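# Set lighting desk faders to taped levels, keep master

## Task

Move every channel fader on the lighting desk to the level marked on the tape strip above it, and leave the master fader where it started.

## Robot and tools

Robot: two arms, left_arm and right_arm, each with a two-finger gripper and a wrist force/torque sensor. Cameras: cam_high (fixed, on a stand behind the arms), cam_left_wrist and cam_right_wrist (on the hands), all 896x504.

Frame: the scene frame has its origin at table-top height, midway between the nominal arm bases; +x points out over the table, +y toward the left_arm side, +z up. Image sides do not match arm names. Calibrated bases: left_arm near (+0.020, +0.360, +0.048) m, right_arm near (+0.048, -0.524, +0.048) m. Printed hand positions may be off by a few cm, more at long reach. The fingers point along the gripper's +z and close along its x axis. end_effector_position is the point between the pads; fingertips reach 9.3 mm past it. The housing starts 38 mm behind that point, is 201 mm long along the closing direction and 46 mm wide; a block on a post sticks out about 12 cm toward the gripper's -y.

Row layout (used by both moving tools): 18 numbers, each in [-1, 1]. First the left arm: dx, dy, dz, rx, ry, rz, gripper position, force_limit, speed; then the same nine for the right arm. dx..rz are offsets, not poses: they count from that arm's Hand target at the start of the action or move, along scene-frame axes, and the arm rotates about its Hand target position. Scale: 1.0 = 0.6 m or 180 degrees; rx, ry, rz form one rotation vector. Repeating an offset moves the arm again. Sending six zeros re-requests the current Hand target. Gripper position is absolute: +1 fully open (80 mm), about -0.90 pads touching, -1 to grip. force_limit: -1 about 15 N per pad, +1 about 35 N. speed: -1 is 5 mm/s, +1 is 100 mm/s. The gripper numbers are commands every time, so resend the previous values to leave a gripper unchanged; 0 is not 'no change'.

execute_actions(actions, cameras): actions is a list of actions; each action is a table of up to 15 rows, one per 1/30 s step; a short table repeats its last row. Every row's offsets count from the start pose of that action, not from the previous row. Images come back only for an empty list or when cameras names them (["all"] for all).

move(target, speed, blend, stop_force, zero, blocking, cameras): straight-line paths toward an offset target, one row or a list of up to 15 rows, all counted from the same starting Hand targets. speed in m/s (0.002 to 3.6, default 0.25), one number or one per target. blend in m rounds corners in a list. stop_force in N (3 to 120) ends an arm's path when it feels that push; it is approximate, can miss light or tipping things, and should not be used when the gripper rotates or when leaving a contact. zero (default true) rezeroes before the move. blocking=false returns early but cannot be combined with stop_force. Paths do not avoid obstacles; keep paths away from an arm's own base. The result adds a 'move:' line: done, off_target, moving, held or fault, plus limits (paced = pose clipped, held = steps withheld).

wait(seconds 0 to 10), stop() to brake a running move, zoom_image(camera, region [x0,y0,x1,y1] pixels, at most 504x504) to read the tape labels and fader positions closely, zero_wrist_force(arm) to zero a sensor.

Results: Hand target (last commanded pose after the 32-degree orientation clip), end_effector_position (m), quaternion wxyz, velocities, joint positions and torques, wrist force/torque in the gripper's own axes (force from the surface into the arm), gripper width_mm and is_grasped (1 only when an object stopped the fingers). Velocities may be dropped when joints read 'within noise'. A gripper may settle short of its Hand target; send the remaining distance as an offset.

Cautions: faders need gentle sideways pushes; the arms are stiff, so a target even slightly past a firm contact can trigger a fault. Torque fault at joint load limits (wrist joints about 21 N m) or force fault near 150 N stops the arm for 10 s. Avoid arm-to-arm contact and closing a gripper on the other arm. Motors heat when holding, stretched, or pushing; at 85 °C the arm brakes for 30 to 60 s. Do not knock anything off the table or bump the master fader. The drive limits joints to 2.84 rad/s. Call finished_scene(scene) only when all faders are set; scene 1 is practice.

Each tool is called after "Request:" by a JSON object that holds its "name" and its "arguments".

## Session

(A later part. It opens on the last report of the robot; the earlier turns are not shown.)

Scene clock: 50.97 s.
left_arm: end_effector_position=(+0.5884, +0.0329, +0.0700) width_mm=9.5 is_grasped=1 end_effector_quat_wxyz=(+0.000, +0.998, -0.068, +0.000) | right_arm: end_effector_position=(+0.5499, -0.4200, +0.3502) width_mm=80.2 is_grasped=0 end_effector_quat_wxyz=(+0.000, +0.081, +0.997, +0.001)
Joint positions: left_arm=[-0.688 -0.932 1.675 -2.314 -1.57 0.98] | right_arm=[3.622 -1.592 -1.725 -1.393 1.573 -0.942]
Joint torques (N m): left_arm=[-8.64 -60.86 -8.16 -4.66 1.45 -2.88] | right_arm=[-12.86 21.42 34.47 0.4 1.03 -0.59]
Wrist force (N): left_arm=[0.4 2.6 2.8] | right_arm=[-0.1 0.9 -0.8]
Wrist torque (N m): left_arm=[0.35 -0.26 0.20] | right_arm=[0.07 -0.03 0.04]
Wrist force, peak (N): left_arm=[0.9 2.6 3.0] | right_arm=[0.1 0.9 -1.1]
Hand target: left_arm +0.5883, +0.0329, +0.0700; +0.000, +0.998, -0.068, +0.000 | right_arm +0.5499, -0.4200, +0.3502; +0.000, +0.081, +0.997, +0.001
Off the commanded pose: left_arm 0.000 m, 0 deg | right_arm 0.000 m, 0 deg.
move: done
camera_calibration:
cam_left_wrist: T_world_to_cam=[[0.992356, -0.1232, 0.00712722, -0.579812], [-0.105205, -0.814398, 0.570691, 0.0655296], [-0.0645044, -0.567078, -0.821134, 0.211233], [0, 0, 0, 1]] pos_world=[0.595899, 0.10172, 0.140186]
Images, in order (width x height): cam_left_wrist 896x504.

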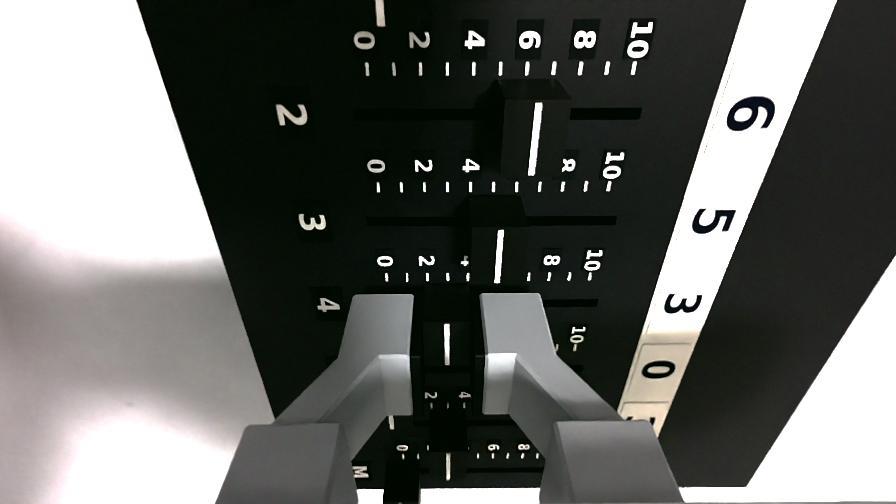

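Request:
{"name": "move", "arguments": {"target": [[0,0,0,0,0,0,-0.14,-1,0.5,0,0,0,0,0,0,1,1,1],[0,0,0.03,0,0,0,-0.14,-1,0.5,0,0,0,0,0,0,1,1,1],[0.02,0.1,0.2,0,0,0,0.5,-1,0.5,0,0,0,0,0,0,1,1,1]], "speed": 0.15, "blend": [0,0.01,0], "cameras": ["cam_left_wrist"]}}

Request:
{"name": "zoom_image", "arguments": {"camera": "cam_left_wrist", "region": [340, 100, 500, 260]}}

Request:
{"name": "zoom_image", "arguments": {"camera": "cam_left_wrist", "region": [340, 200, 500, 360]}}

Scene clock: 54.03 s.
left_arm: end_effector_position=(+0.6003, +0.0929, +0.1900) width_mm=59.0 is_grasped=0 end_effector_quat_wxyz=(+0.000, +0.998, -0.068, +0.000) | right_arm: end_effector_position=(+0.5499, -0.4200, +0.3502) width_mm=80.2 is_grasped=0 end_effector_quat_wxyz=(+0.000, +0.081, +0.997, +0.001)
Joint positions: left_arm=[-0.603 -1.131 1.632 -2.072 -1.57 1.065] | right_arm=[3.622 -1.592 -1.725 -1.393 1.573 -0.942]
Joint torques (N m): left_arm=[5.23 -56.36 -31.95 -0.77 -1.19 2.89] | right_arm=[-12.51 19.72 35.21 0.33 0.88 -0.56]
Wrist force (N): left_arm=[-1.2 4.5 1.3] | right_arm=[0.0 0.7 -0.9]
Wrist torque (N m): left_arm=[0.41 -0.29 0.08] | right_arm=[0.04 -0.05 0.04]
Wrist force, peak (N): left_arm=[-1.7 5.4 1.9] | right_arm=[0.0 1.0 -1.1]
Hand target: left_arm +0.6003, +0.0929, +0.1900; +0.000, +0.998, -0.068, +0.000 | right_arm +0.5499, -0.4200, +0.3502; +0.000, +0.081, +0.997, +0.001
Off the commanded pose: left_arm 0.000 m, 0 deg | right_arm 0.000 m, 0 deg.
move: done; blend cut to 0.009 m at target 2
camera_calibration:
cam_left_wrist: T_world_to_cam=[[0.992356, -0.1232, 0.00712722, -0.585183], [-0.105205, -0.814398, 0.570691, 0.047173], [-0.0645044, -0.567078, -0.821134, 0.344568], [0, 0, 0, 1]] pos_world=[0.607899, 0.16172, 0.260186]
Images, in order (width x height): cam_left_wrist 896x504.

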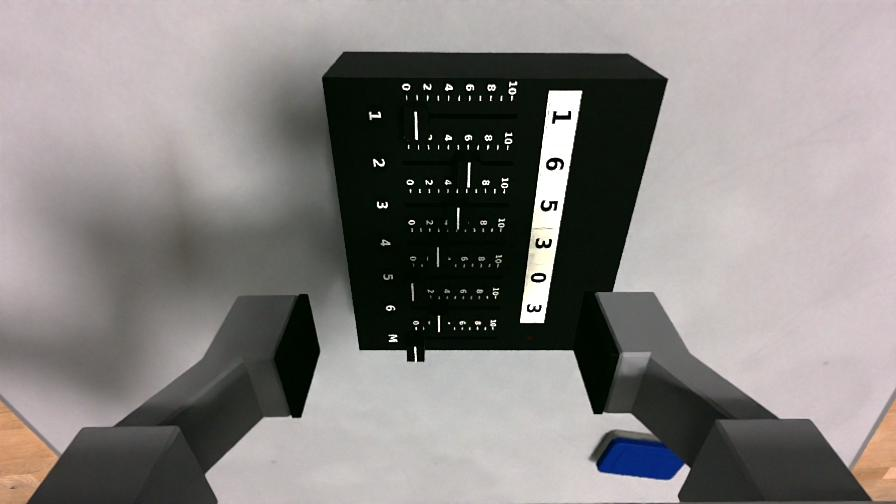

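Scaled by 3.150 from the camera's 896x504 image, which has a finer 1280x720 frame.

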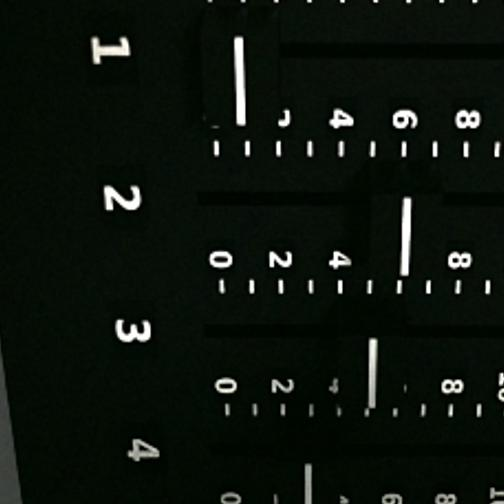

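Scaled by 3.150 from the camera's 896x504 image, which has a finer 1280x720 frame.

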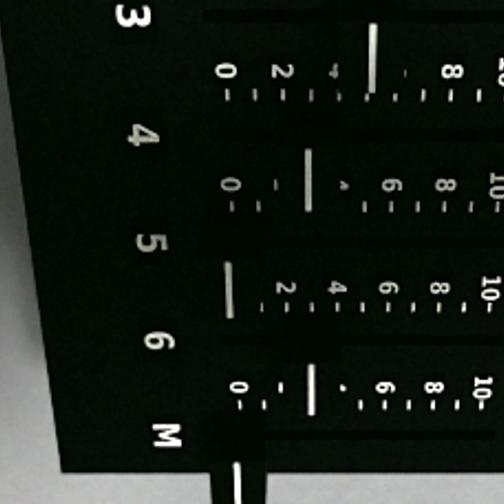

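Request:
{"name": "move", "arguments": {"target": [[0,0,0.35,0,0,0,0.5,-1,0.5,0,0,0,0,0,0,1,1,1],[-0.5,0.178,0.3667,0,0,0,0.5,-1,0.5,0,0,0,0,0,0,1,1,1],[-0.5,0.178,0.3667,0,0,0,0.5,-1,0.5,0.0668,0.5333,-0.1837,0,0,0.0117,1,1,1]], "speed": 0.35, "blend": [0.03,0.02,0], "cameras": ["cam_right_wrist"]}}

Request:
{"name": "zoom_image", "arguments": {"camera": "cam_right_wrist", "region": [380, 150, 560, 360]}}

Scene clock: 59.67 s.
left_arm: end_effector_position=(+0.3003, +0.1997, +0.4100) width_mm=59.0 is_grasped=0 end_effector_quat_wxyz=(+0.000, +0.998, -0.068, +0.000) | right_arm: end_effector_position=(+0.5899, -0.1001, +0.2400) width_mm=80.2 is_grasped=0 end_effector_quat_wxyz=(+0.000, +0.063, +0.998, +0.001)
Joint positions: left_arm=[-0.906 -2.05 1.95 -1.471 -1.57 0.762] | right_arm=[4.014 -2.071 -1.4 -1.239 1.572 -0.587]
Joint torques (N m): left_arm=[-7.57 -17.79 -13.45 -0.74 1.36 -3.02] | right_arm=[13.51 37.7 35.11 0.2 0.65 1.51]
Wrist force (N): left_arm=[-1.4 4.3 1.2] | right_arm=[0.4 0.8 -0.9]
Wrist torque (N m): left_arm=[0.38 -0.27 0.19] | right_arm=[0.06 -0.05 0.02]
Wrist force, peak (N): left_arm=[-1.5 4.8 3.2] | right_arm=[0.4 3.0 -0.1]
Hand target: left_arm +0.3003, +0.1997, +0.4100; +0.000, +0.998, -0.068, +0.000 | right_arm +0.5899, -0.1000, +0.2400; +0.000, +0.063, +0.998, +0.001
Off the commanded pose: left_arm 0.000 m, 0 deg | right_arm 0.000 m, 0 deg.
move: done
camera_calibration:
cam_right_wrist: T_world_to_cam=[[-0.991004, 0.133538, 0.00889027, 0.59402], [0.11412, 0.808455, 0.577388, -0.10877], [0.0699161, 0.573208, -0.816422, 0.30899], [0, 0, 0, 1]] pos_world=[0.579485, -0.168504, 0.309787]
Images, in order (width x height): cam_right_wrist 896x504.

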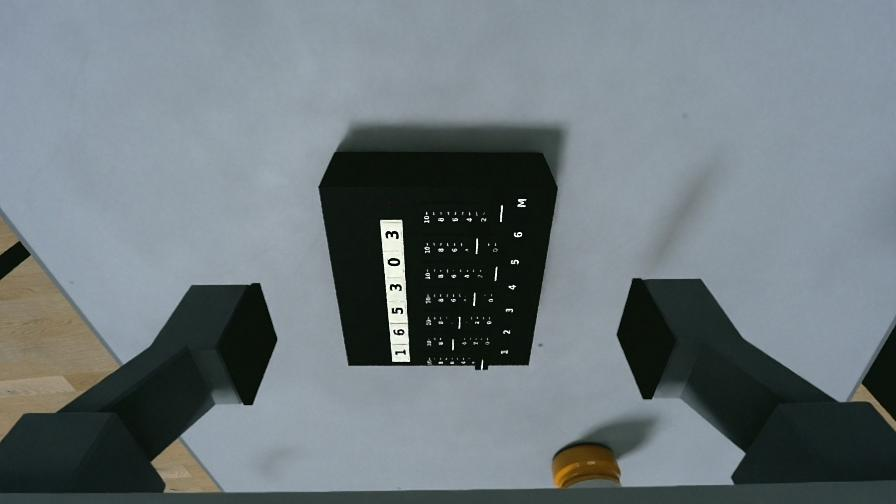

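Scaled by 2.400 from the camera's 896x504 image, which has a finer 1280x720 frame.

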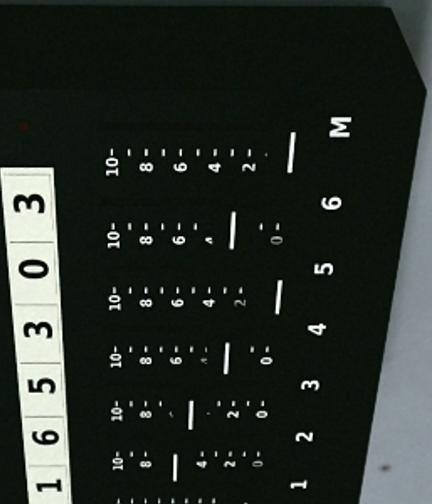

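Request:
{"name": "move", "arguments": {"target": [0,0,0,0,0,0,0.5,-1,0.5,-0.0032,0.245,-0.2417,0,0,0,-0.14,-1,0.5], "speed": 0.2, "cameras": ["cam_right_wrist"]}}

Request:
{"name": "zoom_image", "arguments": {"camera": "cam_right_wrist", "region": [330, 180, 580, 380]}}

Scene clock: 62.17 s.
left_arm: end_effector_position=(+0.3003, +0.1997, +0.4100) width_mm=59.0 is_grasped=0 end_effector_quat_wxyz=(+0.000, +0.998, -0.068, +0.000) | right_arm: end_effector_position=(+0.5880, +0.0469, +0.0950) width_mm=32.1 is_grasped=0 end_effector_quat_wxyz=(+0.000, +0.063, +0.998, +0.001)
Joint positions: left_arm=[-0.906 -2.05 1.95 -1.471 -1.57 0.762] | right_arm=[4.14 -2.435 -1.169 -1.106 1.572 -0.462]
Joint torques (N m): left_arm=[-7.54 -17.74 -13.18 -0.66 1.45 -2.96] | right_arm=[13.64 50.79 33.36 0.33 0.41 1.56]
Wrist force (N): left_arm=[-1.4 4.3 1.1] | right_arm=[0.4 0.8 -1.0]
Wrist torque (N m): left_arm=[0.38 -0.27 0.19] | right_arm=[0.06 -0.08 -0.01]
Wrist force, peak (N): left_arm=[-1.5 4.7 1.4] | right_arm=[1.0 1.8 -0.1]
Hand target: left_arm +0.3003, +0.1997, +0.4100; +0.000, +0.998, -0.068, +0.000 | right_arm +0.5880, +0.0470, +0.0950; +0.000, +0.063, +0.998, +0.001
Off the commanded pose: left_arm 0.000 m, 0 deg | right_arm 0.000 m, 0 deg.
move: done
camera_calibration:
cam_right_wrist: T_world_to_cam=[[-0.991005, 0.133531, 0.0089011, 0.573794], [0.114114, 0.808409, 0.577453, -0.143684], [0.0699121, 0.573275, -0.816375, 0.106476], [0, 0, 0, 1]] pos_world=[0.577585, -0.021504, 0.164788]
Images, in order (width x height): cam_right_wrist 896x504.

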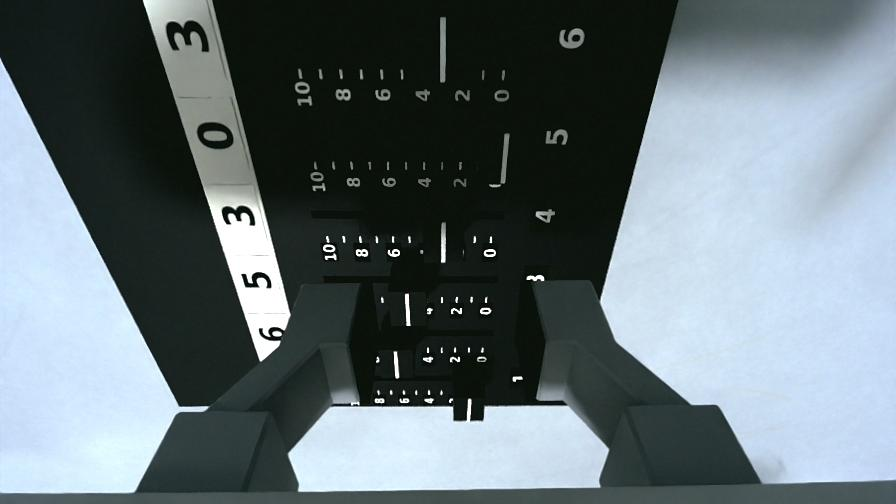

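Scaled by 2.016 from the camera's 896x504 image, which has a finer 1280x720 frame.

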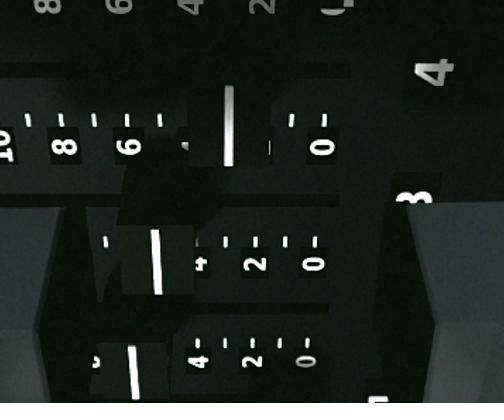

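Request:
{"name": "move", "arguments": {"target": [[0,0,0,0,0,0,0.5,-1,0.5,-0.002,-0.0038,0,0,0,0,-0.14,-1,0.5],[0,0,0,0,0,0,0.5,-1,0.5,-0.002,-0.0038,-0.0425,0,0,0,-0.14,-1,0.5]], "speed": 0.04, "stop_force": 8, "cameras": ["cam_right_wrist"]}}

Request:
{"name": "zoom_image", "arguments": {"camera": "cam_right_wrist", "region": [330, 180, 580, 380]}}

Scene clock: 64.60 s.
left_arm: end_effector_position=(+0.3003, +0.1997, +0.4100) width_mm=59.0 is_grasped=0 end_effector_quat_wxyz=(+0.000, +0.998, -0.068, +0.000) | right_arm: end_effector_position=(+0.5868, +0.0447, +0.0695) width_mm=32.1 is_grasped=0 end_effector_quat_wxyz=(+0.000, +0.063, +0.998, +0.001)
Joint positions: left_arm=[-0.906 -2.05 1.95 -1.471 -1.57 0.762] | right_arm=[4.139 -2.46 -1.194 -1.056 1.572 -0.462]
Joint torques (N m): left_arm=[-7.12 -17.42 -13.39 -0.76 1.36 -3] | right_arm=[-11.98 49.66 14.06 5.29 -0.21 -0.94]
Wrist force (N): left_arm=[-1.6 4.4 1.1] | right_arm=[0.1 0.5 -1.1]
Wrist torque (N m): left_arm=[0.39 -0.25 0.19] | right_arm=[0.03 -0.02 0.01]
Wrist force, peak (N): left_arm=[-1.4 4.8 1.5] | right_arm=[0.3 0.6 -1.6]
Hand target: left_arm +0.3003, +0.1997, +0.4100; +0.000, +0.998, -0.068, +0.000 | right_arm +0.5868, +0.0447, +0.0695; +0.000, +0.063, +0.998, +0.001
Off the commanded pose: left_arm 0.000 m, 0 deg | right_arm 0.000 m, 0 deg.
move: done
camera_calibration:
cam_right_wrist: T_world_to_cam=[[-0.991, 0.13356, 0.00902861, 0.573107], [0.114218, 0.808449, 0.577377, -0.127034], [0.0698156, 0.573212, -0.816427, 0.0869833], [0, 0, 0, 1]] pos_world=[0.576385, -0.0237039, 0.139188]
Images, in order (width x height): cam_right_wrist 896x504.

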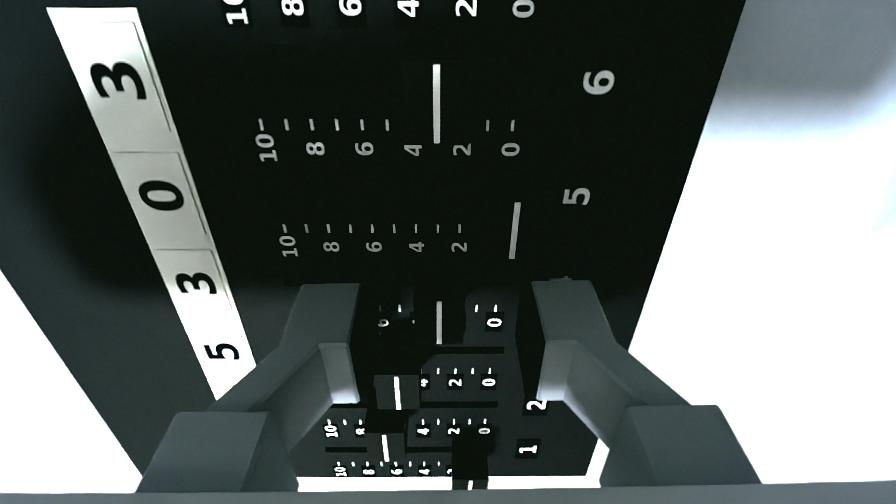

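Scaled by 2.016 from the camera's 896x504 image, which has a finer 1280x720 frame.

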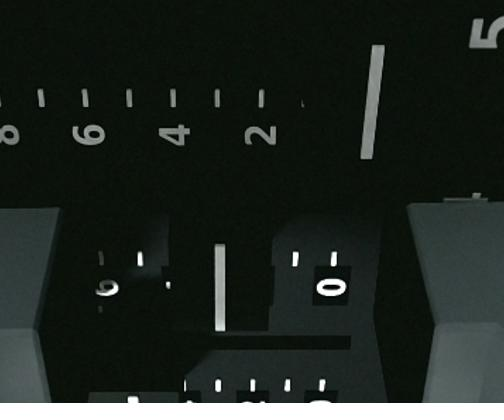

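Request:
{"name": "move", "arguments": {"target": [[0,0,0,0,0,0,0.5,-1,0.5,0.0023,-0.0003,0,0,0,0,-0.14,-1,0.5],[0,0,0,0,0,0,0.5,-1,0.5,0.0023,-0.0003,0,0,0,0,-1,-1,0.5]], "speed": 0.04, "cameras": ["cam_right_wrist"]}}

Request:
{"name": "zoom_image", "arguments": {"camera": "cam_right_wrist", "region": [330, 180, 580, 380]}}

Scene clock: 66.43 s.
left_arm: end_effector_position=(+0.3003, +0.1997, +0.4100) width_mm=59.0 is_grasped=0 end_effector_quat_wxyz=(+0.000, +0.998, -0.068, +0.000) | right_arm: end_effector_position=(+0.5882, +0.0445, +0.0695) width_mm=9.9 is_grasped=1 end_effector_quat_wxyz=(+0.000, +0.063, +0.998, +0.001)
Joint positions: left_arm=[-0.906 -2.05 1.95 -1.471 -1.57 0.762] | right_arm=[4.138 -2.462 -1.191 -1.058 1.572 -0.464]
Joint torques (N m): left_arm=[-7.34 -17.92 -13 -0.77 1.4 -2.85] | right_arm=[-12.23 50.57 31.36 0.31 -0.77 -0.59]
Wrist force (N): left_arm=[-1.5 4.3 1.3] | right_arm=[-0.2 1.8 -0.9]
Wrist torque (N m): left_arm=[0.38 -0.27 0.19] | right_arm=[0.08 0.00 0.02]
Wrist force, peak (N): left_arm=[-1.4 4.8 1.2] | right_arm=[-0.4 1.8 -1.4]
Hand target: left_arm +0.3003, +0.1997, +0.4100; +0.000, +0.998, -0.068, +0.000 | right_arm +0.5882, +0.0445, +0.0695; +0.000, +0.063, +0.998, +0.001
Off the commanded pose: left_arm 0.000 m, 0 deg | right_arm 0.000 m, 0 deg.
move: done
camera_calibration:
cam_right_wrist: T_world_to_cam=[[-0.991, 0.13356, 0.00902861, 0.574521], [0.114218, 0.808449, 0.577377, -0.127032], [0.0698156, 0.573212, -0.816427, 0.0870002], [0, 0, 0, 1]] pos_world=[0.577785, -0.0239039, 0.139188]
Images, in order (width x height): cam_right_wrist 896x504.

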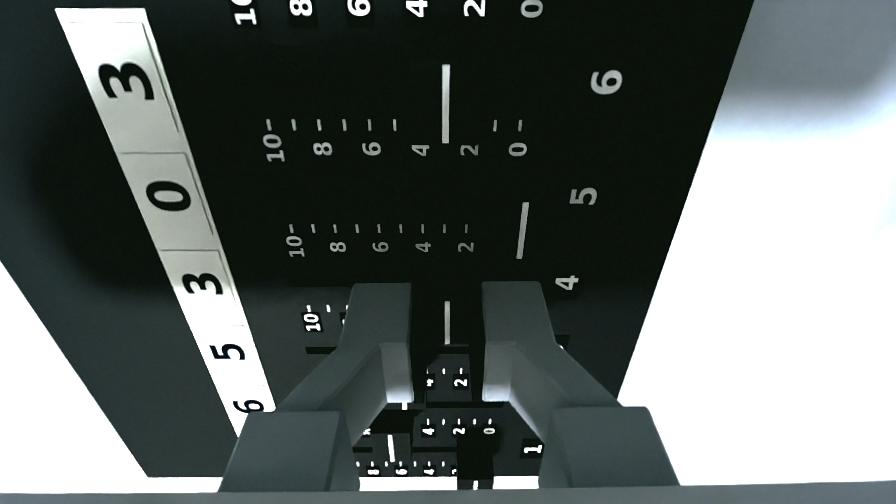

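Scaled by 2.016 from the camera's 896x504 image, which has a finer 1280x720 frame.

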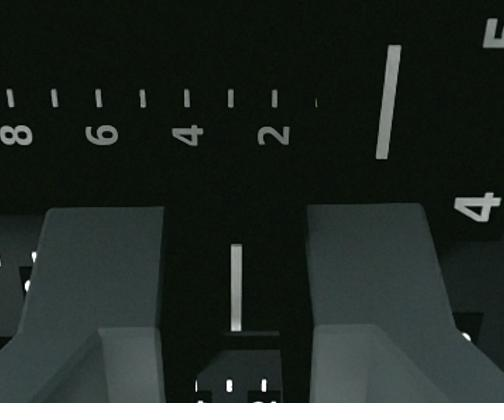

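Request:
{"name": "move", "arguments": {"target": [0,0,0,0,0,0,0.5,-1,0.5,0.00116,-0.00015,0,0,0,0,-1,-1,0.5], "speed": 0.04, "cameras": ["cam_right_wrist"]}}

Request:
{"name": "zoom_image", "arguments": {"camera": "cam_right_wrist", "region": [330, 180, 580, 380]}}

Scene clock: 67.60 s.
left_arm: end_effector_position=(+0.3003, +0.1997, +0.4100) width_mm=59.0 is_grasped=0 end_effector_quat_wxyz=(+0.000, +0.998, -0.068, +0.000) | right_arm: end_effector_position=(+0.5889, +0.0444, +0.0695) width_mm=9.9 is_grasped=1 end_effector_quat_wxyz=(+0.000, +0.063, +0.998, +0.001)
Joint positions: left_arm=[-0.906 -2.05 1.95 -1.471 -1.57 0.762] | right_arm=[4.137 -2.463 -1.189 -1.059 1.572 -0.464]
Joint torques (N m): left_arm=[-7.57 -17.57 -13.32 -0.76 1.44 -2.88] | right_arm=[-14.39 50.61 32.2 0.36 -0.8 -0.75]
Wrist force (N): left_arm=[-1.1 4.3 1.4] | right_arm=[1.8 0.9 -2.0]
Wrist torque (N m): left_arm=[0.38 -0.31 0.19] | right_arm=[0.07 0.01 0.04]
Wrist force, peak (N): left_arm=[-1.5 4.7 1.3] | right_arm=[2.2 1.0 -2.0]
Hand target: left_arm +0.3003, +0.1997, +0.4100; +0.000, +0.998, -0.068, +0.000 | right_arm +0.5889, +0.0444, +0.0695; +0.000, +0.063, +0.998, +0.001
Off the commanded pose: left_arm 0.000 m, 0 deg | right_arm 0.000 m, 0 deg.
move: done
camera_calibration:
cam_right_wrist: T_world_to_cam=[[-0.991, 0.13356, 0.00902861, 0.575228], [0.114218, 0.808449, 0.577377, -0.127031], [0.0698156, 0.573212, -0.816427, 0.0870086], [0, 0, 0, 1]] pos_world=[0.578485, -0.0240039, 0.139188]
Images, in order (width x height): cam_right_wrist 896x504.

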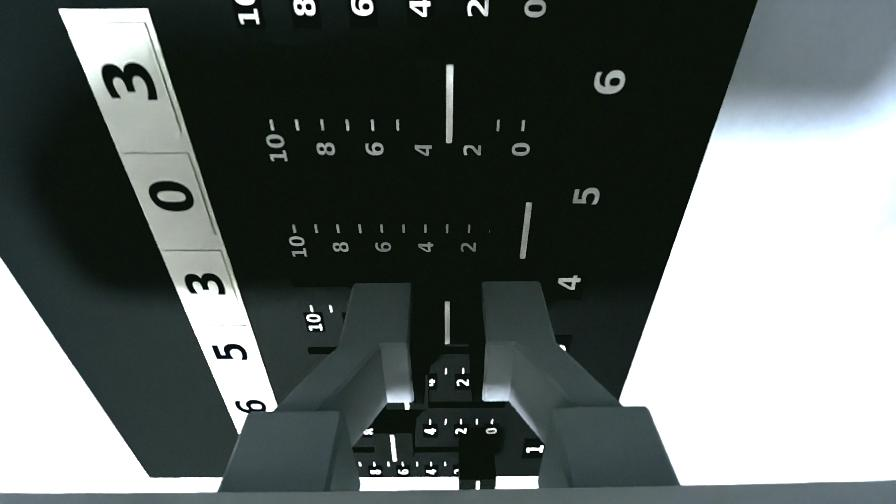

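Scaled by 2.016 from the camera's 896x504 image, which has a finer 1280x720 frame.

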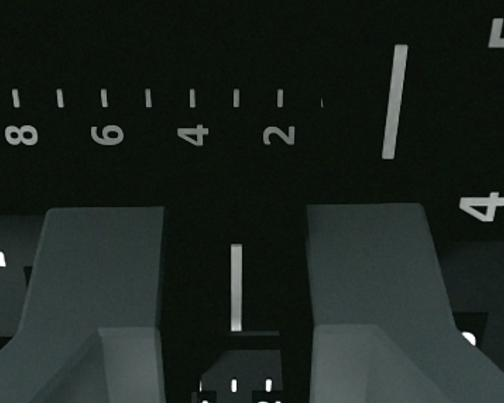

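Request:
{"name": "move", "arguments": {"target": [[0,0,0,0,0,0,0.5,-1,0.5,0,0,0,0,0,0,-0.14,-1,0.5],[0,0,0,0,0,0,0.5,-1,0.5,0,0,0.025,0,0,0,-0.14,-1,0.5],[0,0,0,0,0,0,0.5,-1,0.5,0.02033,0.03533,0.025,0,0,0,-0.14,-1,0.5],[0,0,0,0,0,0,0.5,-1,0.5,0.02033,0.03533,0,0,0,0,-1,-1,0.5],[0,0,0,0,0,0,0.5,-1,0.5,0.02033,0.03533,0,0,0,0,-0.14,-1,0.5],[0,0,0,0,0,0,0.5,-1,0.5,0.02033,0.03533,0.03,0,0,0,-0.14,-1,0.5],[0,0,0,0,0,0,0.5,-1,0.5,0.01,-0.14,0.2,0,0,0,0.5,-1,0.5]], "speed": 0.12, "blend": [0,0.006,0.006,0,0,0.01,0], "cameras": ["cam_right_wrist"]}}

Request:
{"name": "zoom_image", "arguments": {"camera": "cam_right_wrist", "region": [380, 60, 540, 240]}}

Request:
{"name": "zoom_image", "arguments": {"camera": "cam_right_wrist", "region": [380, 200, 540, 380]}}

Scene clock: 76.03 s.
left_arm: end_effector_position=(+0.3003, +0.1997, +0.4100) width_mm=59.0 is_grasped=0 end_effector_quat_wxyz=(+0.000, +0.998, -0.068, +0.000) | right_arm: end_effector_position=(+0.5949, -0.0396, +0.1895) width_mm=59.0 is_grasped=0 end_effector_quat_wxyz=(+0.000, +0.063, +0.998, +0.001)
Joint positions: left_arm=[-0.906 -2.05 1.95 -1.471 -1.57 0.762] | right_arm=[4.064 -2.211 -1.31 -1.189 1.572 -0.537]
Joint torques (N m): left_arm=[-6.7 -17.92 -13.59 -0.76 1.35 -2.86] | right_arm=[-12.69 62.6 15.7 0.2 0.51 -1.24]
Wrist force (N): left_arm=[-1.5 4.2 1.1] | right_arm=[0.3 0.7 -0.7]
Wrist torque (N m): left_arm=[0.38 -0.27 0.19] | right_arm=[0.03 -0.10 0.08]
Wrist force, peak (N): left_arm=[-1.3 4.8 1.4] | right_arm=[2.2 0.9 -2.2]
Hand target: left_arm +0.3003, +0.1997, +0.4100; +0.000, +0.998, -0.068, +0.000 | right_arm +0.5949, -0.0396, +0.1895; +0.000, +0.063, +0.998, +0.001
Off the commanded pose: left_arm 0.000 m, 0 deg | right_arm 0.000 m, 0 deg.
move: done; blend cut to 0.009 m at target 6
camera_calibration:
cam_right_wrist: T_world_to_cam=[[-0.991, 0.13356, 0.00902861, 0.59131], [0.114218, 0.808449, 0.577377, -0.129092], [0.0698156, 0.573212, -0.816427, 0.232711], [0, 0, 0, 1]] pos_world=[0.584485, -0.108004, 0.259188]
Images, in order (width x height): cam_right_wrist 896x504.

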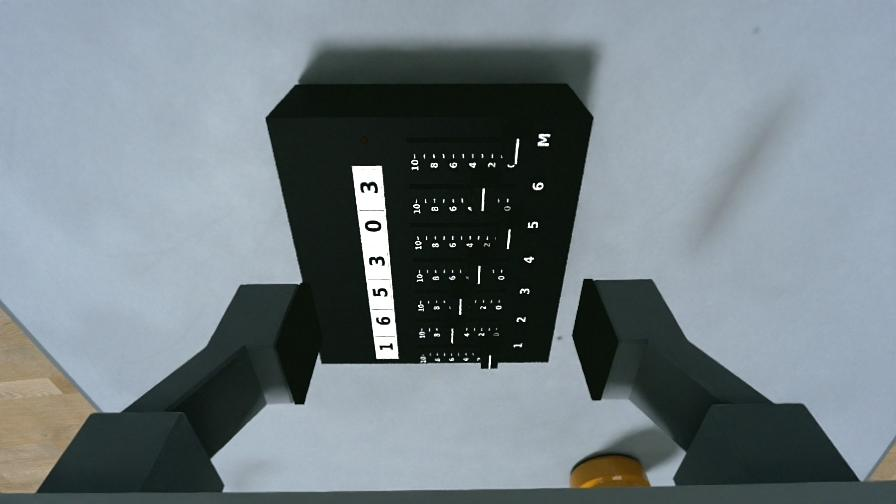

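Scaled by 2.800 from the camera's 896x504 image, which has a finer 1280x720 frame.

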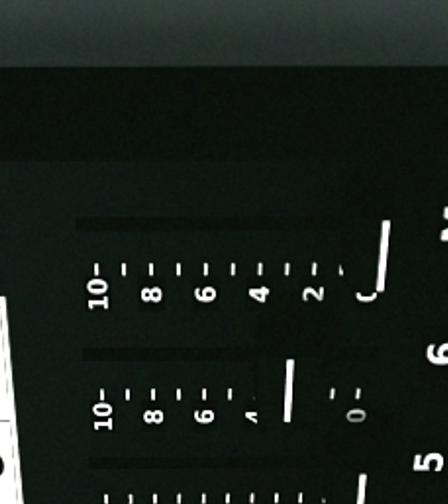

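Scaled by 2.800 from the camera's 896x504 image, which has a finer 1280x720 frame.

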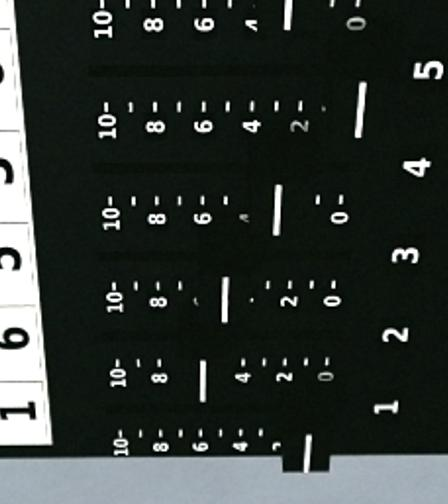

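Request:
{"name": "move", "arguments": {"target": [0,0,0,0,0,0,0.5,-1,0.5,-0.0661,0.0089,0,0,0,0,0.5,-1,0.5], "speed": 0.12, "cameras": ["cam_right_wrist"]}}

Request:
{"name": "zoom_image", "arguments": {"camera": "cam_right_wrist", "region": [300, 60, 460, 240]}}

Request:
{"name": "zoom_image", "arguments": {"camera": "cam_right_wrist", "region": [300, 200, 460, 380]}}

Scene clock: 79.50 s.
left_arm: end_effector_position=(+0.3003, +0.1997, +0.4100) width_mm=59.0 is_grasped=0 end_effector_quat_wxyz=(+0.000, +0.998, -0.068, +0.000) | right_arm: end_effector_position=(+0.5554, -0.0342, +0.1895) width_mm=59.0 is_grasped=0 end_effector_quat_wxyz=(+0.000, +0.063, +0.998, +0.001)
Joint positions: left_arm=[-0.906 -2.05 1.95 -1.471 -1.57 0.762] | right_arm=[4.114 -2.154 -1.406 -1.15 1.572 -0.488]
Joint torques (N m): left_arm=[-6.95 -17.76 -14.44 -0.79 1.24 -2.81] | right_arm=[13.06 61.36 16.01 5.07 -0.92 1.68]
Wrist force (N): left_arm=[-1.0 4.6 1.4] | right_arm=[-0.1 0.8 -0.9]
Wrist torque (N m): left_arm=[0.41 -0.31 0.19] | right_arm=[0.07 -0.01 0.02]
Wrist force, peak (N): left_arm=[-1.4 4.8 1.2] | right_arm=[1.2 0.9 -0.9]
Hand target: left_arm +0.3003, +0.1997, +0.4100; +0.000, +0.998, -0.068, +0.000 | right_arm +0.5552, -0.0342, +0.1895; +0.000, +0.063, +0.998, +0.001
Off the commanded pose: left_arm 0.000 m, 0 deg | right_arm 0.000 m, 0 deg.
move: done
camera_calibration:
cam_right_wrist: T_world_to_cam=[[-0.991, 0.13356, 0.00902861, 0.551358], [0.114218, 0.808449, 0.577377, -0.128854], [0.0698156, 0.573212, -0.816427, 0.232438], [0, 0, 0, 1]] pos_world=[0.544885, -0.102704, 0.259188]
Images, in order (width x height): cam_right_wrist 896x504.

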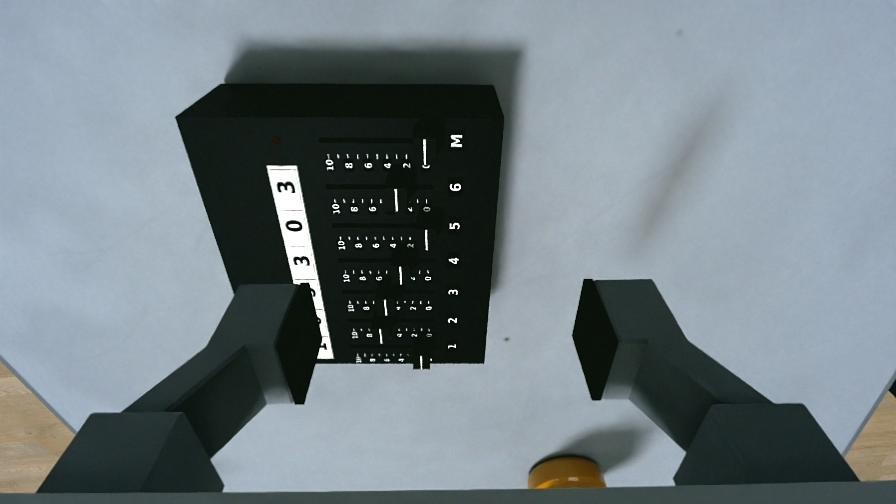

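Scaled by 2.800 from the camera's 896x504 image, which has a finer 1280x720 frame.

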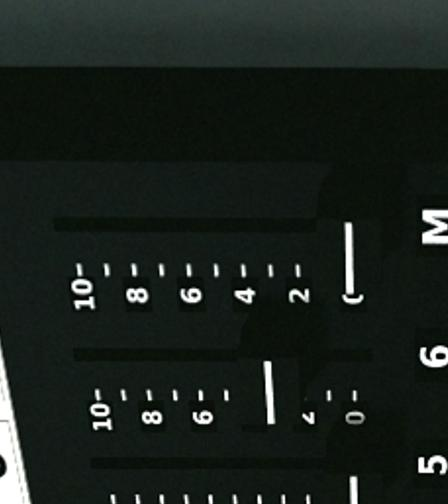

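Scaled by 2.800 from the camera's 896x504 image, which has a finer 1280x720 frame.

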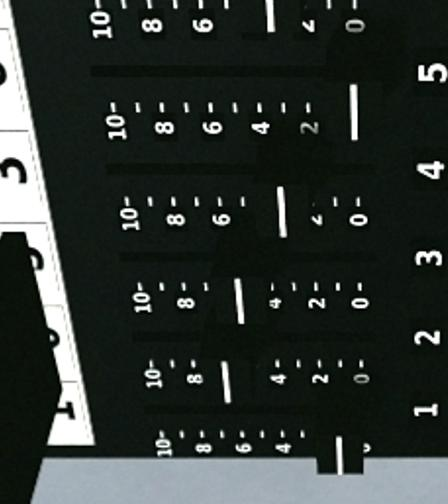

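Request:
{"name": "move", "arguments": {"target": [[0,0,0,0,0,0,0.5,-1,0.5,-0.0087,-0.643,0.267,0,0,0,0.5,-1,0.5],[0.5,-0.178,-0.05,0,0,0,0.5,-1,0.5,-0.0087,-0.643,0.267,0,0,0,0.5,-1,0.5],[0.5,-0.178,-0.3667,0,0,0,0.5,-1,0.5,-0.0087,-0.643,0.267,0,0,0,0.5,-1,0.5]], "speed": 0.4, "blend": [0.05,0.04,0], "cameras": ["cam_left_wrist"]}}

Request:
{"name": "zoom_image", "arguments": {"camera": "cam_left_wrist", "region": [390, 60, 530, 220]}}

Request:
{"name": "zoom_image", "arguments": {"camera": "cam_left_wrist", "region": [390, 200, 530, 360]}}

Scene clock: 84.10 s.
left_arm: end_effector_position=(+0.6003, +0.0930, +0.1901) width_mm=59.0 is_grasped=0 end_effector_quat_wxyz=(+0.000, +0.998, -0.068, +0.000) | right_arm: end_effector_position=(+0.5500, -0.4200, +0.3497) width_mm=59.0 is_grasped=0 end_effector_quat_wxyz=(+0.000, +0.063, +0.998, +0.001)
Joint positions: left_arm=[-0.603 -1.131 1.632 -2.072 -1.57 1.065] | right_arm=[3.622 -1.593 -1.726 -1.392 1.573 -0.979]
Joint torques (N m): left_arm=[5.08 -27.6 -10.21 -5.05 1.45 2.91] | right_arm=[-12.29 37.06 34.97 0.02 0.52 -0.93]
Wrist force (N): left_arm=[-1.1 4.7 1.1] | right_arm=[0.0 0.7 -0.5]
Wrist torque (N m): left_arm=[0.44 -0.29 0.09] | right_arm=[0.06 -0.04 0.03]
Wrist force, peak (N): left_arm=[-1.3 4.6 3.4] | right_arm=[0.4 2.9 -0.2]
Hand target: left_arm +0.6003, +0.0929, +0.1900; +0.000, +0.998, -0.068, +0.000 | right_arm +0.5500, -0.4200, +0.3497; +0.000, +0.063, +0.998, +0.001
Off the commanded pose: left_arm 0.000 m, 0 deg | right_arm 0.000 m, 0 deg.
move: done
camera_calibration:
cam_left_wrist: T_world_to_cam=[[0.992361, -0.12317, 0.00697152, -0.585151], [-0.105097, -0.814453, 0.570633, 0.0470742], [-0.0646068, -0.567006, -0.821176, 0.344711], [0, 0, 0, 1]] pos_world=[0.6079, 0.16172, 0.260286]
Images, in order (width x height): cam_left_wrist 896x504.

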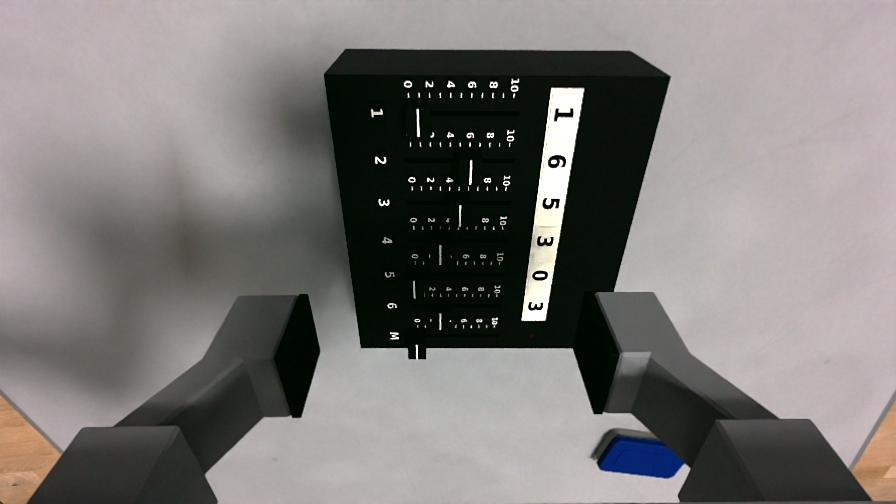

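Scaled by 3.150 from the camera's 896x504 image, which has a finer 1280x720 frame.

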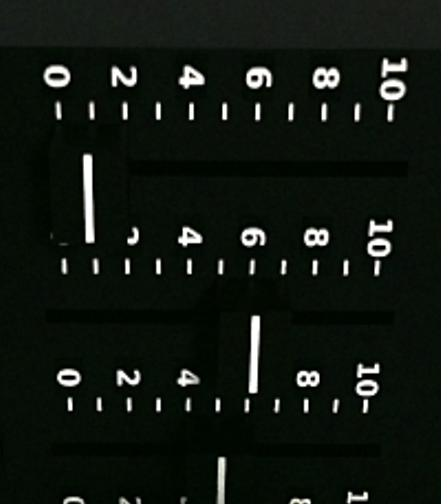

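Scaled by 3.150 from the camera's 896x504 image, which has a finer 1280x720 frame.

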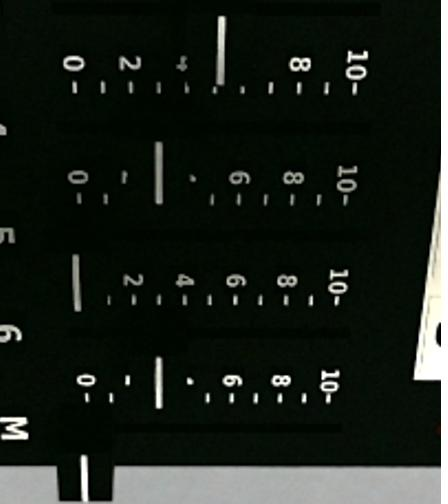

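Request:
{"name": "move", "arguments": {"target": [[0.00217,-0.06383,-0.175,0,0,0,-0.14,-1,0.5,0,0,0,0,0,0,0.5,-1,0.5],[0.00217,-0.06383,-0.2,0,0,0,-1,-1,0.5,0,0,0,0,0,0,0.5,-1,0.5],[0.00217,-0.06383,-0.2,0,0,0,-0.14,-1,0.5,0,0,0,0,0,0,0.5,-1,0.5],[0.00217,-0.06383,-0.175,0,0,0,-0.14,-1,0.5,0,0,0,0,0,0,0.5,-1,0.5],[-0.0175,-0.09833,-0.175,0,0,0,-0.14,-1,0.5,0,0,0,0,0,0,0.5,-1,0.5],[-0.0175,-0.09833,-0.2,0,0,0,-1,-1,0.5,0,0,0,0,0,0,0.5,-1,0.5],[-0.0175,-0.09833,-0.2,0,0,0,-0.14,-1,0.5,0,0,0,0,0,0,0.5,-1,0.5],[-0.0175,-0.09833,-0.15,0,0,0,-0.14,-1,0.5,0,0,0,0,0,0,0.5,-1,0.5],[0,0,0,0,0,0,-0.14,-1,0.5,0,0,0,0,0,0,0.5,-1,0.5]], "speed": [0.25,0.06,0.1,0.2,0.2,0.06,0.1,0.2,0.3], "blend": [0.004,0,0,0.004,0.004,0,0,0.01,0], "cameras": ["cam_left_wrist"]}}

Request:
{"name": "zoom_image", "arguments": {"camera": "cam_left_wrist", "region": [390, 60, 530, 220]}}

Request:
{"name": "zoom_image", "arguments": {"camera": "cam_left_wrist", "region": [390, 200, 530, 360]}}

Scene clock: 92.27 s.
left_arm: end_effector_position=(+0.6003, +0.0929, +0.1899) width_mm=32.1 is_grasped=0 end_effector_quat_wxyz=(+0.000, +0.998, -0.068, +0.000) | right_arm: end_effector_position=(+0.5500, -0.4200, +0.3497) width_mm=59.0 is_grasped=0 end_effector_quat_wxyz=(+0.000, +0.063, +0.998, +0.001)
Joint positions: left_arm=[-0.603 -1.131 1.632 -2.073 -1.57 1.065] | right_arm=[3.622 -1.593 -1.726 -1.392 1.573 -0.979]
Joint torques (N m): left_arm=[4.81 -58.77 -33.04 -0.87 -1.2 2.71] | right_arm=[-12.4 37.29 34.4 0.05 0.45 -1.17]
Wrist force (N): left_arm=[-1.4 4.5 1.0] | right_arm=[0.0 0.7 -0.8]
Wrist torque (N m): left_arm=[0.41 -0.26 0.08] | right_arm=[0.06 -0.05 0.03]
Wrist force, peak (N): left_arm=[-1.5 6.0 2.1] | right_arm=[0.0 1.1 -1.0]
Hand target: left_arm +0.6003, +0.0929, +0.1900; +0.000, +0.998, -0.068, +0.000 | right_arm +0.5500, -0.4200, +0.3497; +0.000, +0.063, +0.998, +0.001
Off the commanded pose: left_arm 0.000 m, 0 deg | right_arm 0.000 m, 0 deg.
move: done
camera_calibration:
cam_left_wrist: T_world_to_cam=[[0.992356, -0.1232, 0.00712722, -0.585195], [-0.105205, -0.814398, 0.570691, 0.0471486], [-0.0645044, -0.567078, -0.821134, 0.344429], [0, 0, 0, 1]] pos_world=[0.607899, 0.16162, 0.260086]
Images, in order (width x height): cam_left_wrist 896x504.

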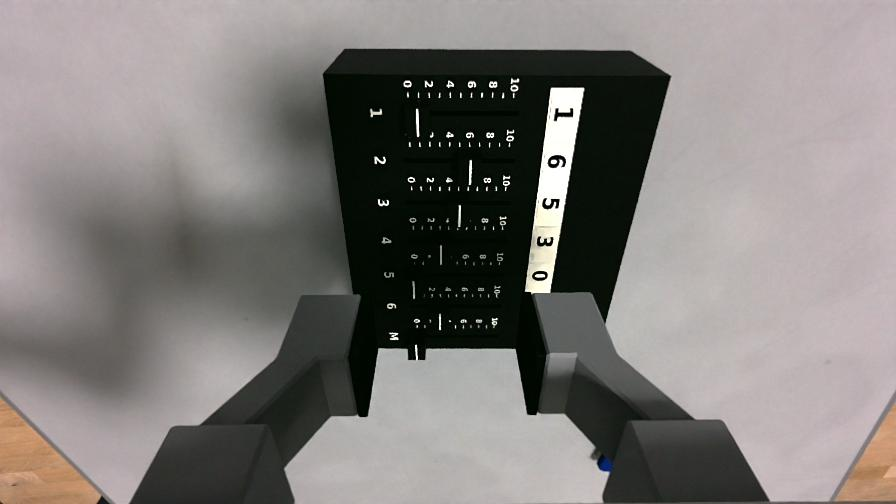

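Scaled by 3.150 from the camera's 896x504 image, which has a finer 1280x720 frame.

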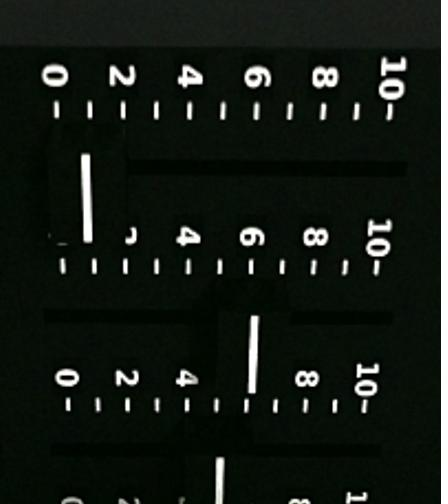

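Scaled by 3.150 from the camera's 896x504 image, which has a finer 1280x720 frame.

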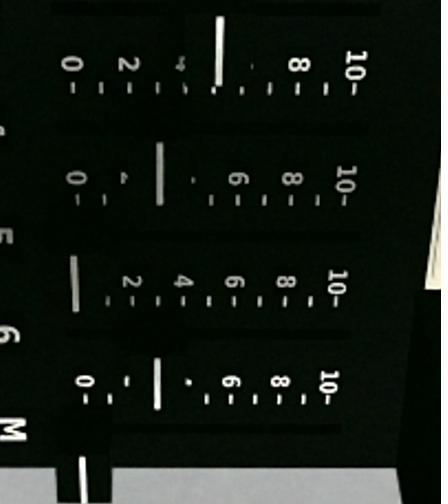

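Request:
{"name": "move", "arguments": {"target": [[-0.02118,-0.06082,-0.175,0,0,0,0.3825,-1,0.5,0,0,0,0,0,0,0.5,-1,0.5],[-0.02118,-0.06082,-0.2,0,0,0,-1,-1,0.5,0,0,0,0,0,0,0.5,-1,0.5],[-0.02118,-0.06082,-0.2,0,0,0,0.3825,-1,0.5,0,0,0,0,0,0,0.5,-1,0.5],[-0.02118,-0.06082,-0.175,0,0,0,0.3825,-1,0.5,0,0,0,0,0,0,0.5,-1,0.5],[0.00115,-0.06365,-0.175,0,0,0,0.3825,-1,0.5,0,0,0,0,0,0,0.5,-1,0.5],[0.00115,-0.06365,-0.2,0,0,0,-1,-1,0.5,0,0,0,0,0,0,0.5,-1,0.5],[0.00115,-0.06365,-0.2,0,0,0,0.6675,-1,0.5,0,0,0,0,0,0,0.5,-1,0.5],[0.00115,-0.06365,-0.175,0,0,0,0.6675,-1,0.5,0,0,0,0,0,0,0.5,-1,0.5]], "speed": [0.3,0.1,0.1,0.2,0.2,0.1,0.1,0.2], "blend": [0.004,0,0,0.004,0.004,0,0,0], "cameras": []}}

Request:
{"name": "move", "arguments": {"target": [[0.01762,-0.03927,0,0,0,0,0.6675,-1,0.5,0,0,0,0,0,0,0.5,-1,0.5],[0.01762,-0.03927,-0.025,0,0,0,-1,-1,0.5,0,0,0,0,0,0,0.5,-1,0.5],[0.01762,-0.03927,-0.025,0,0,0,0.6675,-1,0.5,0,0,0,0,0,0,0.5,-1,0.5],[0.01762,-0.03927,0,0,0,0,0.6675,-1,0.5,0,0,0,0,0,0,0.5,-1,0.5],[-0.01958,-0.03457,0,0,0,0,0.6675,-1,0.5,0,0,0,0,0,0,0.5,-1,0.5],[-0.01958,-0.03457,-0.025,0,0,0,-1,-1,0.5,0,0,0,0,0,0,0.5,-1,0.5],[-0.01958,-0.03457,-0.025,0,0,0,-0.14,-1,0.5,0,0,0,0,0,0,0.5,-1,0.5],[-0.01958,-0.03457,0.025,0,0,0,-0.14,-1,0.5,0,0,0,0,0,0,0.5,-1,0.5],[-0.00115,0.06365,0.175,0,0,0,-0.14,-1,0.5,0,0,0,0,0,0,0.5,-1,0.5]], "speed": [0.2,0.1,0.1,0.2,0.2,0.1,0.1,0.2,0.3], "blend": [0.004,0,0,0.004,0.004,0,0,0.01,0], "cameras": ["cam_left_wrist"]}}

Request:
{"name": "zoom_image", "arguments": {"camera": "cam_left_wrist", "region": [390, 60, 530, 220]}}

Request:
{"name": "zoom_image", "arguments": {"camera": "cam_left_wrist", "region": [390, 200, 530, 360]}}

Scene clock: 101.33 s.
left_arm: end_effector_position=(+0.6010, +0.0547, +0.0849) width_mm=66.1 is_grasped=0 end_effector_quat_wxyz=(+0.000, +0.998, -0.068, +0.000) | right_arm: end_effector_position=(+0.5500, -0.4200, +0.3497) width_mm=59.0 is_grasped=0 end_effector_quat_wxyz=(+0.000, +0.063, +0.998, +0.001)
Joint positions: left_arm=[-0.649 -0.955 1.665 -2.282 -1.57 1.018] | right_arm=[3.622 -1.593 -1.726 -1.392 1.573 -0.979]
Joint torques (N m): left_arm=[4.7 -60.46 -28.61 -0.56 -1.06 2.68] | right_arm=[-12.61 36.98 34.83 0.19 0.42 -1.05]
Wrist force (N): left_arm=[-1.2 4.4 1.1] | right_arm=[0.1 1.0 -0.8]
Wrist torque (N m): left_arm=[0.40 -0.29 0.10] | right_arm=[0.08 -0.06 0.04]
Wrist force, peak (N): left_arm=[-1.5 5.0 2.5] | right_arm=[0.3 1.1 -1.0]
Hand target: left_arm +0.6010, +0.0547, +0.0850; +0.000, +0.998, -0.068, +0.000 | right_arm +0.5500, -0.4200, +0.3497; +0.000, +0.063, +0.998, +0.001
Off the commanded pose: left_arm 0.000 m, 0 deg | right_arm 0.000 m, 0 deg.
move: done
No camera images: "cameras" was empty.

Scene clock: 107.93 s.
left_arm: end_effector_position=(+0.6003, +0.0929, +0.1899) width_mm=32.1 is_grasped=0 end_effector_quat_wxyz=(+0.000, +0.998, -0.068, +0.000) | right_arm: end_effector_position=(+0.5500, -0.4200, +0.3497) width_mm=59.0 is_grasped=0 end_effector_quat_wxyz=(+0.000, +0.063, +0.998, +0.001)
Joint positions: left_arm=[-0.603 -1.131 1.632 -2.073 -1.57 1.065] | right_arm=[3.622 -1.593 -1.726 -1.392 1.573 -0.979]
Joint torques (N m): left_arm=[4.39 -54.62 -32.45 -0.53 -1.15 2.99] | right_arm=[-13.05 35.93 35.78 0.21 0.68 -0.98]
Wrist force (N): left_arm=[-1.4 4.4 1.0] | right_arm=[0.1 0.9 -0.7]
Wrist torque (N m): left_arm=[0.41 -0.27 0.08] | right_arm=[0.08 -0.06 0.03]
Wrist force, peak (N): left_arm=[-1.4 5.9 2.0] | right_arm=[-0.1 1.0 -1.1]
Hand target: left_arm +0.6003, +0.0929, +0.1900; +0.000, +0.998, -0.068, +0.000 | right_arm +0.5500, -0.4200, +0.3497; +0.000, +0.063, +0.998, +0.001
Off the commanded pose: left_arm 0.000 m, 0 deg | right_arm 0.000 m, 0 deg.
move: done
camera_calibration:
cam_left_wrist: T_world_to_cam=[[0.992356, -0.1232, 0.00712722, -0.585195], [-0.105205, -0.814398, 0.570691, 0.0471486], [-0.0645044, -0.567078, -0.821134, 0.344429], [0, 0, 0, 1]] pos_world=[0.607899, 0.16162, 0.260086]
Images, in order (width x height): cam_left_wrist 896x504.

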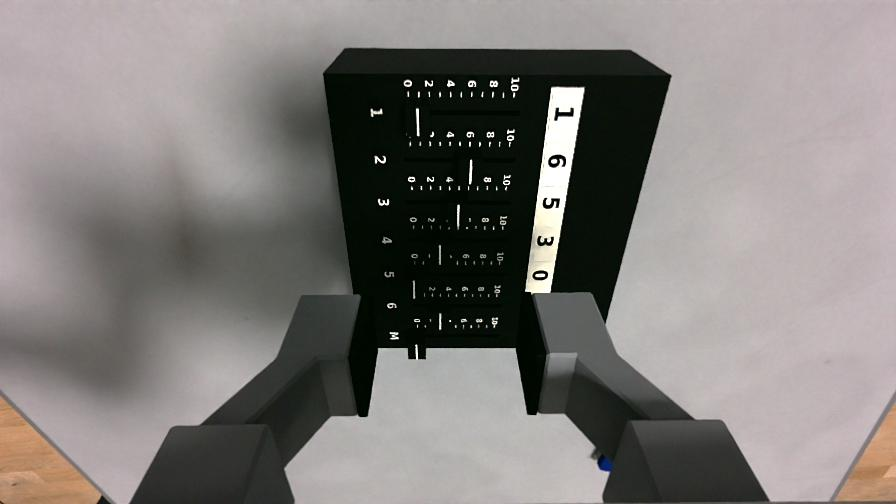

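Scaled by 3.150 from the camera's 896x504 image, which has a finer 1280x720 frame.

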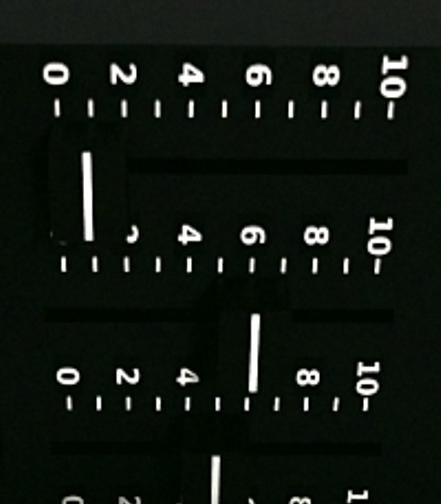

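Scaled by 3.150 from the camera's 896x504 image, which has a finer 1280x720 frame.

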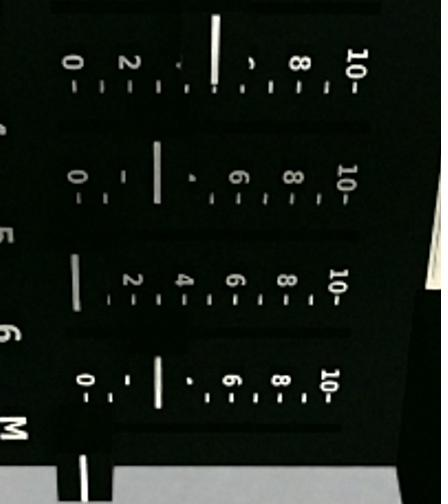

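Request:
{"name": "move", "arguments": {"target": [[0,0,0.3,0,0,0,-0.14,-1,0.5,0,0,0,0,0,0,0.5,-1,0.5],[-0.5,0.178,0.3667,0,0,0,-0.14,-1,0.5,0,0,0,0,0,0,0.5,-1,0.5],[-0.5,0.178,0.3667,0,0,0,-0.14,-1,0.5,0.0748,0.634,-0.267,0,0,0,0.5,-1,0.5]], "speed": 0.4, "blend": [0.05,0.04,0], "cameras": ["cam_right_wrist"]}}

Request:
{"name": "zoom_image", "arguments": {"camera": "cam_right_wrist", "region": [400, 80, 540, 240]}}

Request:
{"name": "zoom_image", "arguments": {"camera": "cam_right_wrist", "region": [400, 220, 540, 380]}}

Scene clock: 111.70 s.
left_arm: end_effector_position=(+0.3003, +0.1997, +0.4100) width_mm=32.1 is_grasped=0 end_effector_quat_wxyz=(+0.000, +0.998, -0.068, +0.000) | right_arm: end_effector_position=(+0.5949, -0.0397, +0.1895) width_mm=59.0 is_grasped=0 end_effector_quat_wxyz=(+0.000, +0.063, +0.998, +0.001)
Joint positions: left_arm=[-0.906 -2.05 1.95 -1.471 -1.57 0.762] | right_arm=[4.064 -2.211 -1.31 -1.189 1.572 -0.537]
Joint torques (N m): left_arm=[-7.68 -17.27 -12.47 -0.79 1.36 -2.9] | right_arm=[13.78 42.59 34.33 0.31 0.75 1.6]
Wrist force (N): left_arm=[-1.2 4.6 1.3] | right_arm=[0.3 0.7 -0.8]
Wrist torque (N m): left_arm=[0.42 -0.29 0.19] | right_arm=[0.03 -0.10 0.01]
Wrist force, peak (N): left_arm=[-1.3 4.9 3.3] | right_arm=[0.7 2.9 0.3]
Hand target: left_arm +0.3003, +0.1997, +0.4100; +0.000, +0.998, -0.068, +0.000 | right_arm +0.5949, -0.0396, +0.1895; +0.000, +0.063, +0.998, +0.001
Off the commanded pose: left_arm 0.000 m, 0 deg | right_arm 0.000 m, 0 deg.
move: done
camera_calibration:
cam_right_wrist: T_world_to_cam=[[-0.990993, 0.13361, 0.00895908, 0.591342], [0.114212, 0.808396, 0.577452, -0.129091], [0.0699111, 0.573275, -0.816375, 0.232787], [0, 0, 0, 1]] pos_world=[0.584485, -0.108104, 0.259288]
Images, in order (width x height): cam_right_wrist 896x504.

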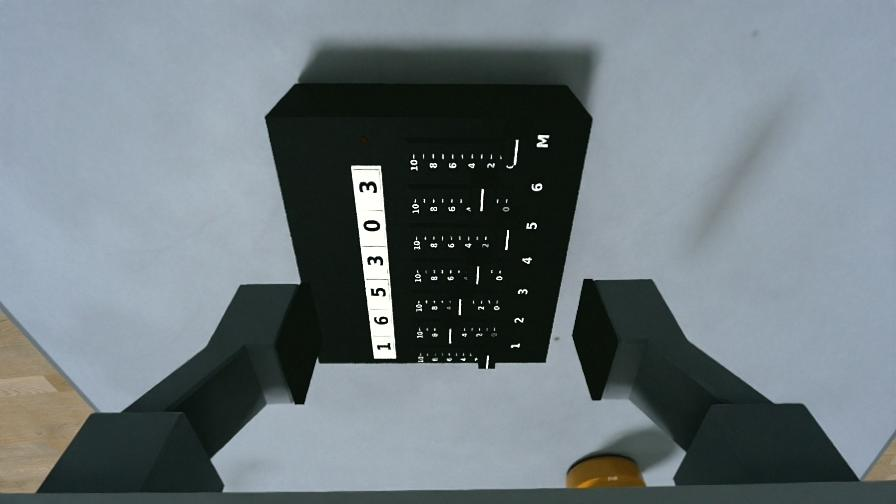

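Scaled by 3.150 from the camera's 896x504 image, which has a finer 1280x720 frame.

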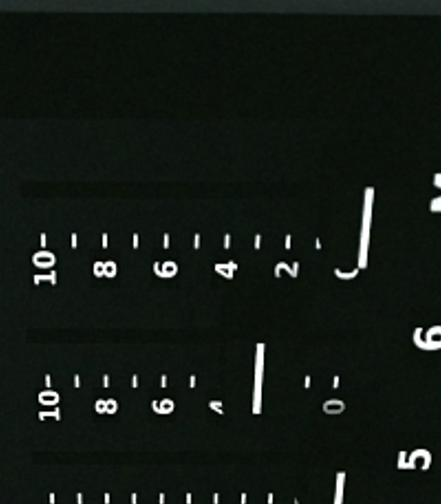

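Scaled by 3.150 from the camera's 896x504 image, which has a finer 1280x720 frame.

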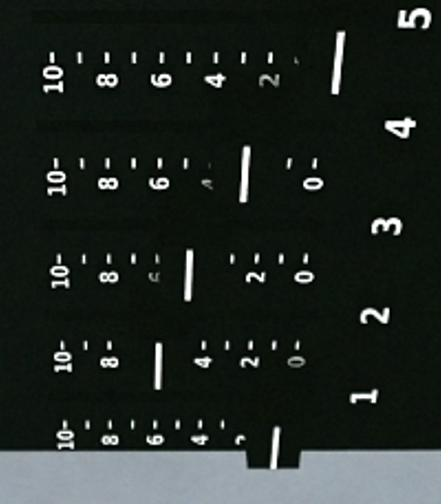

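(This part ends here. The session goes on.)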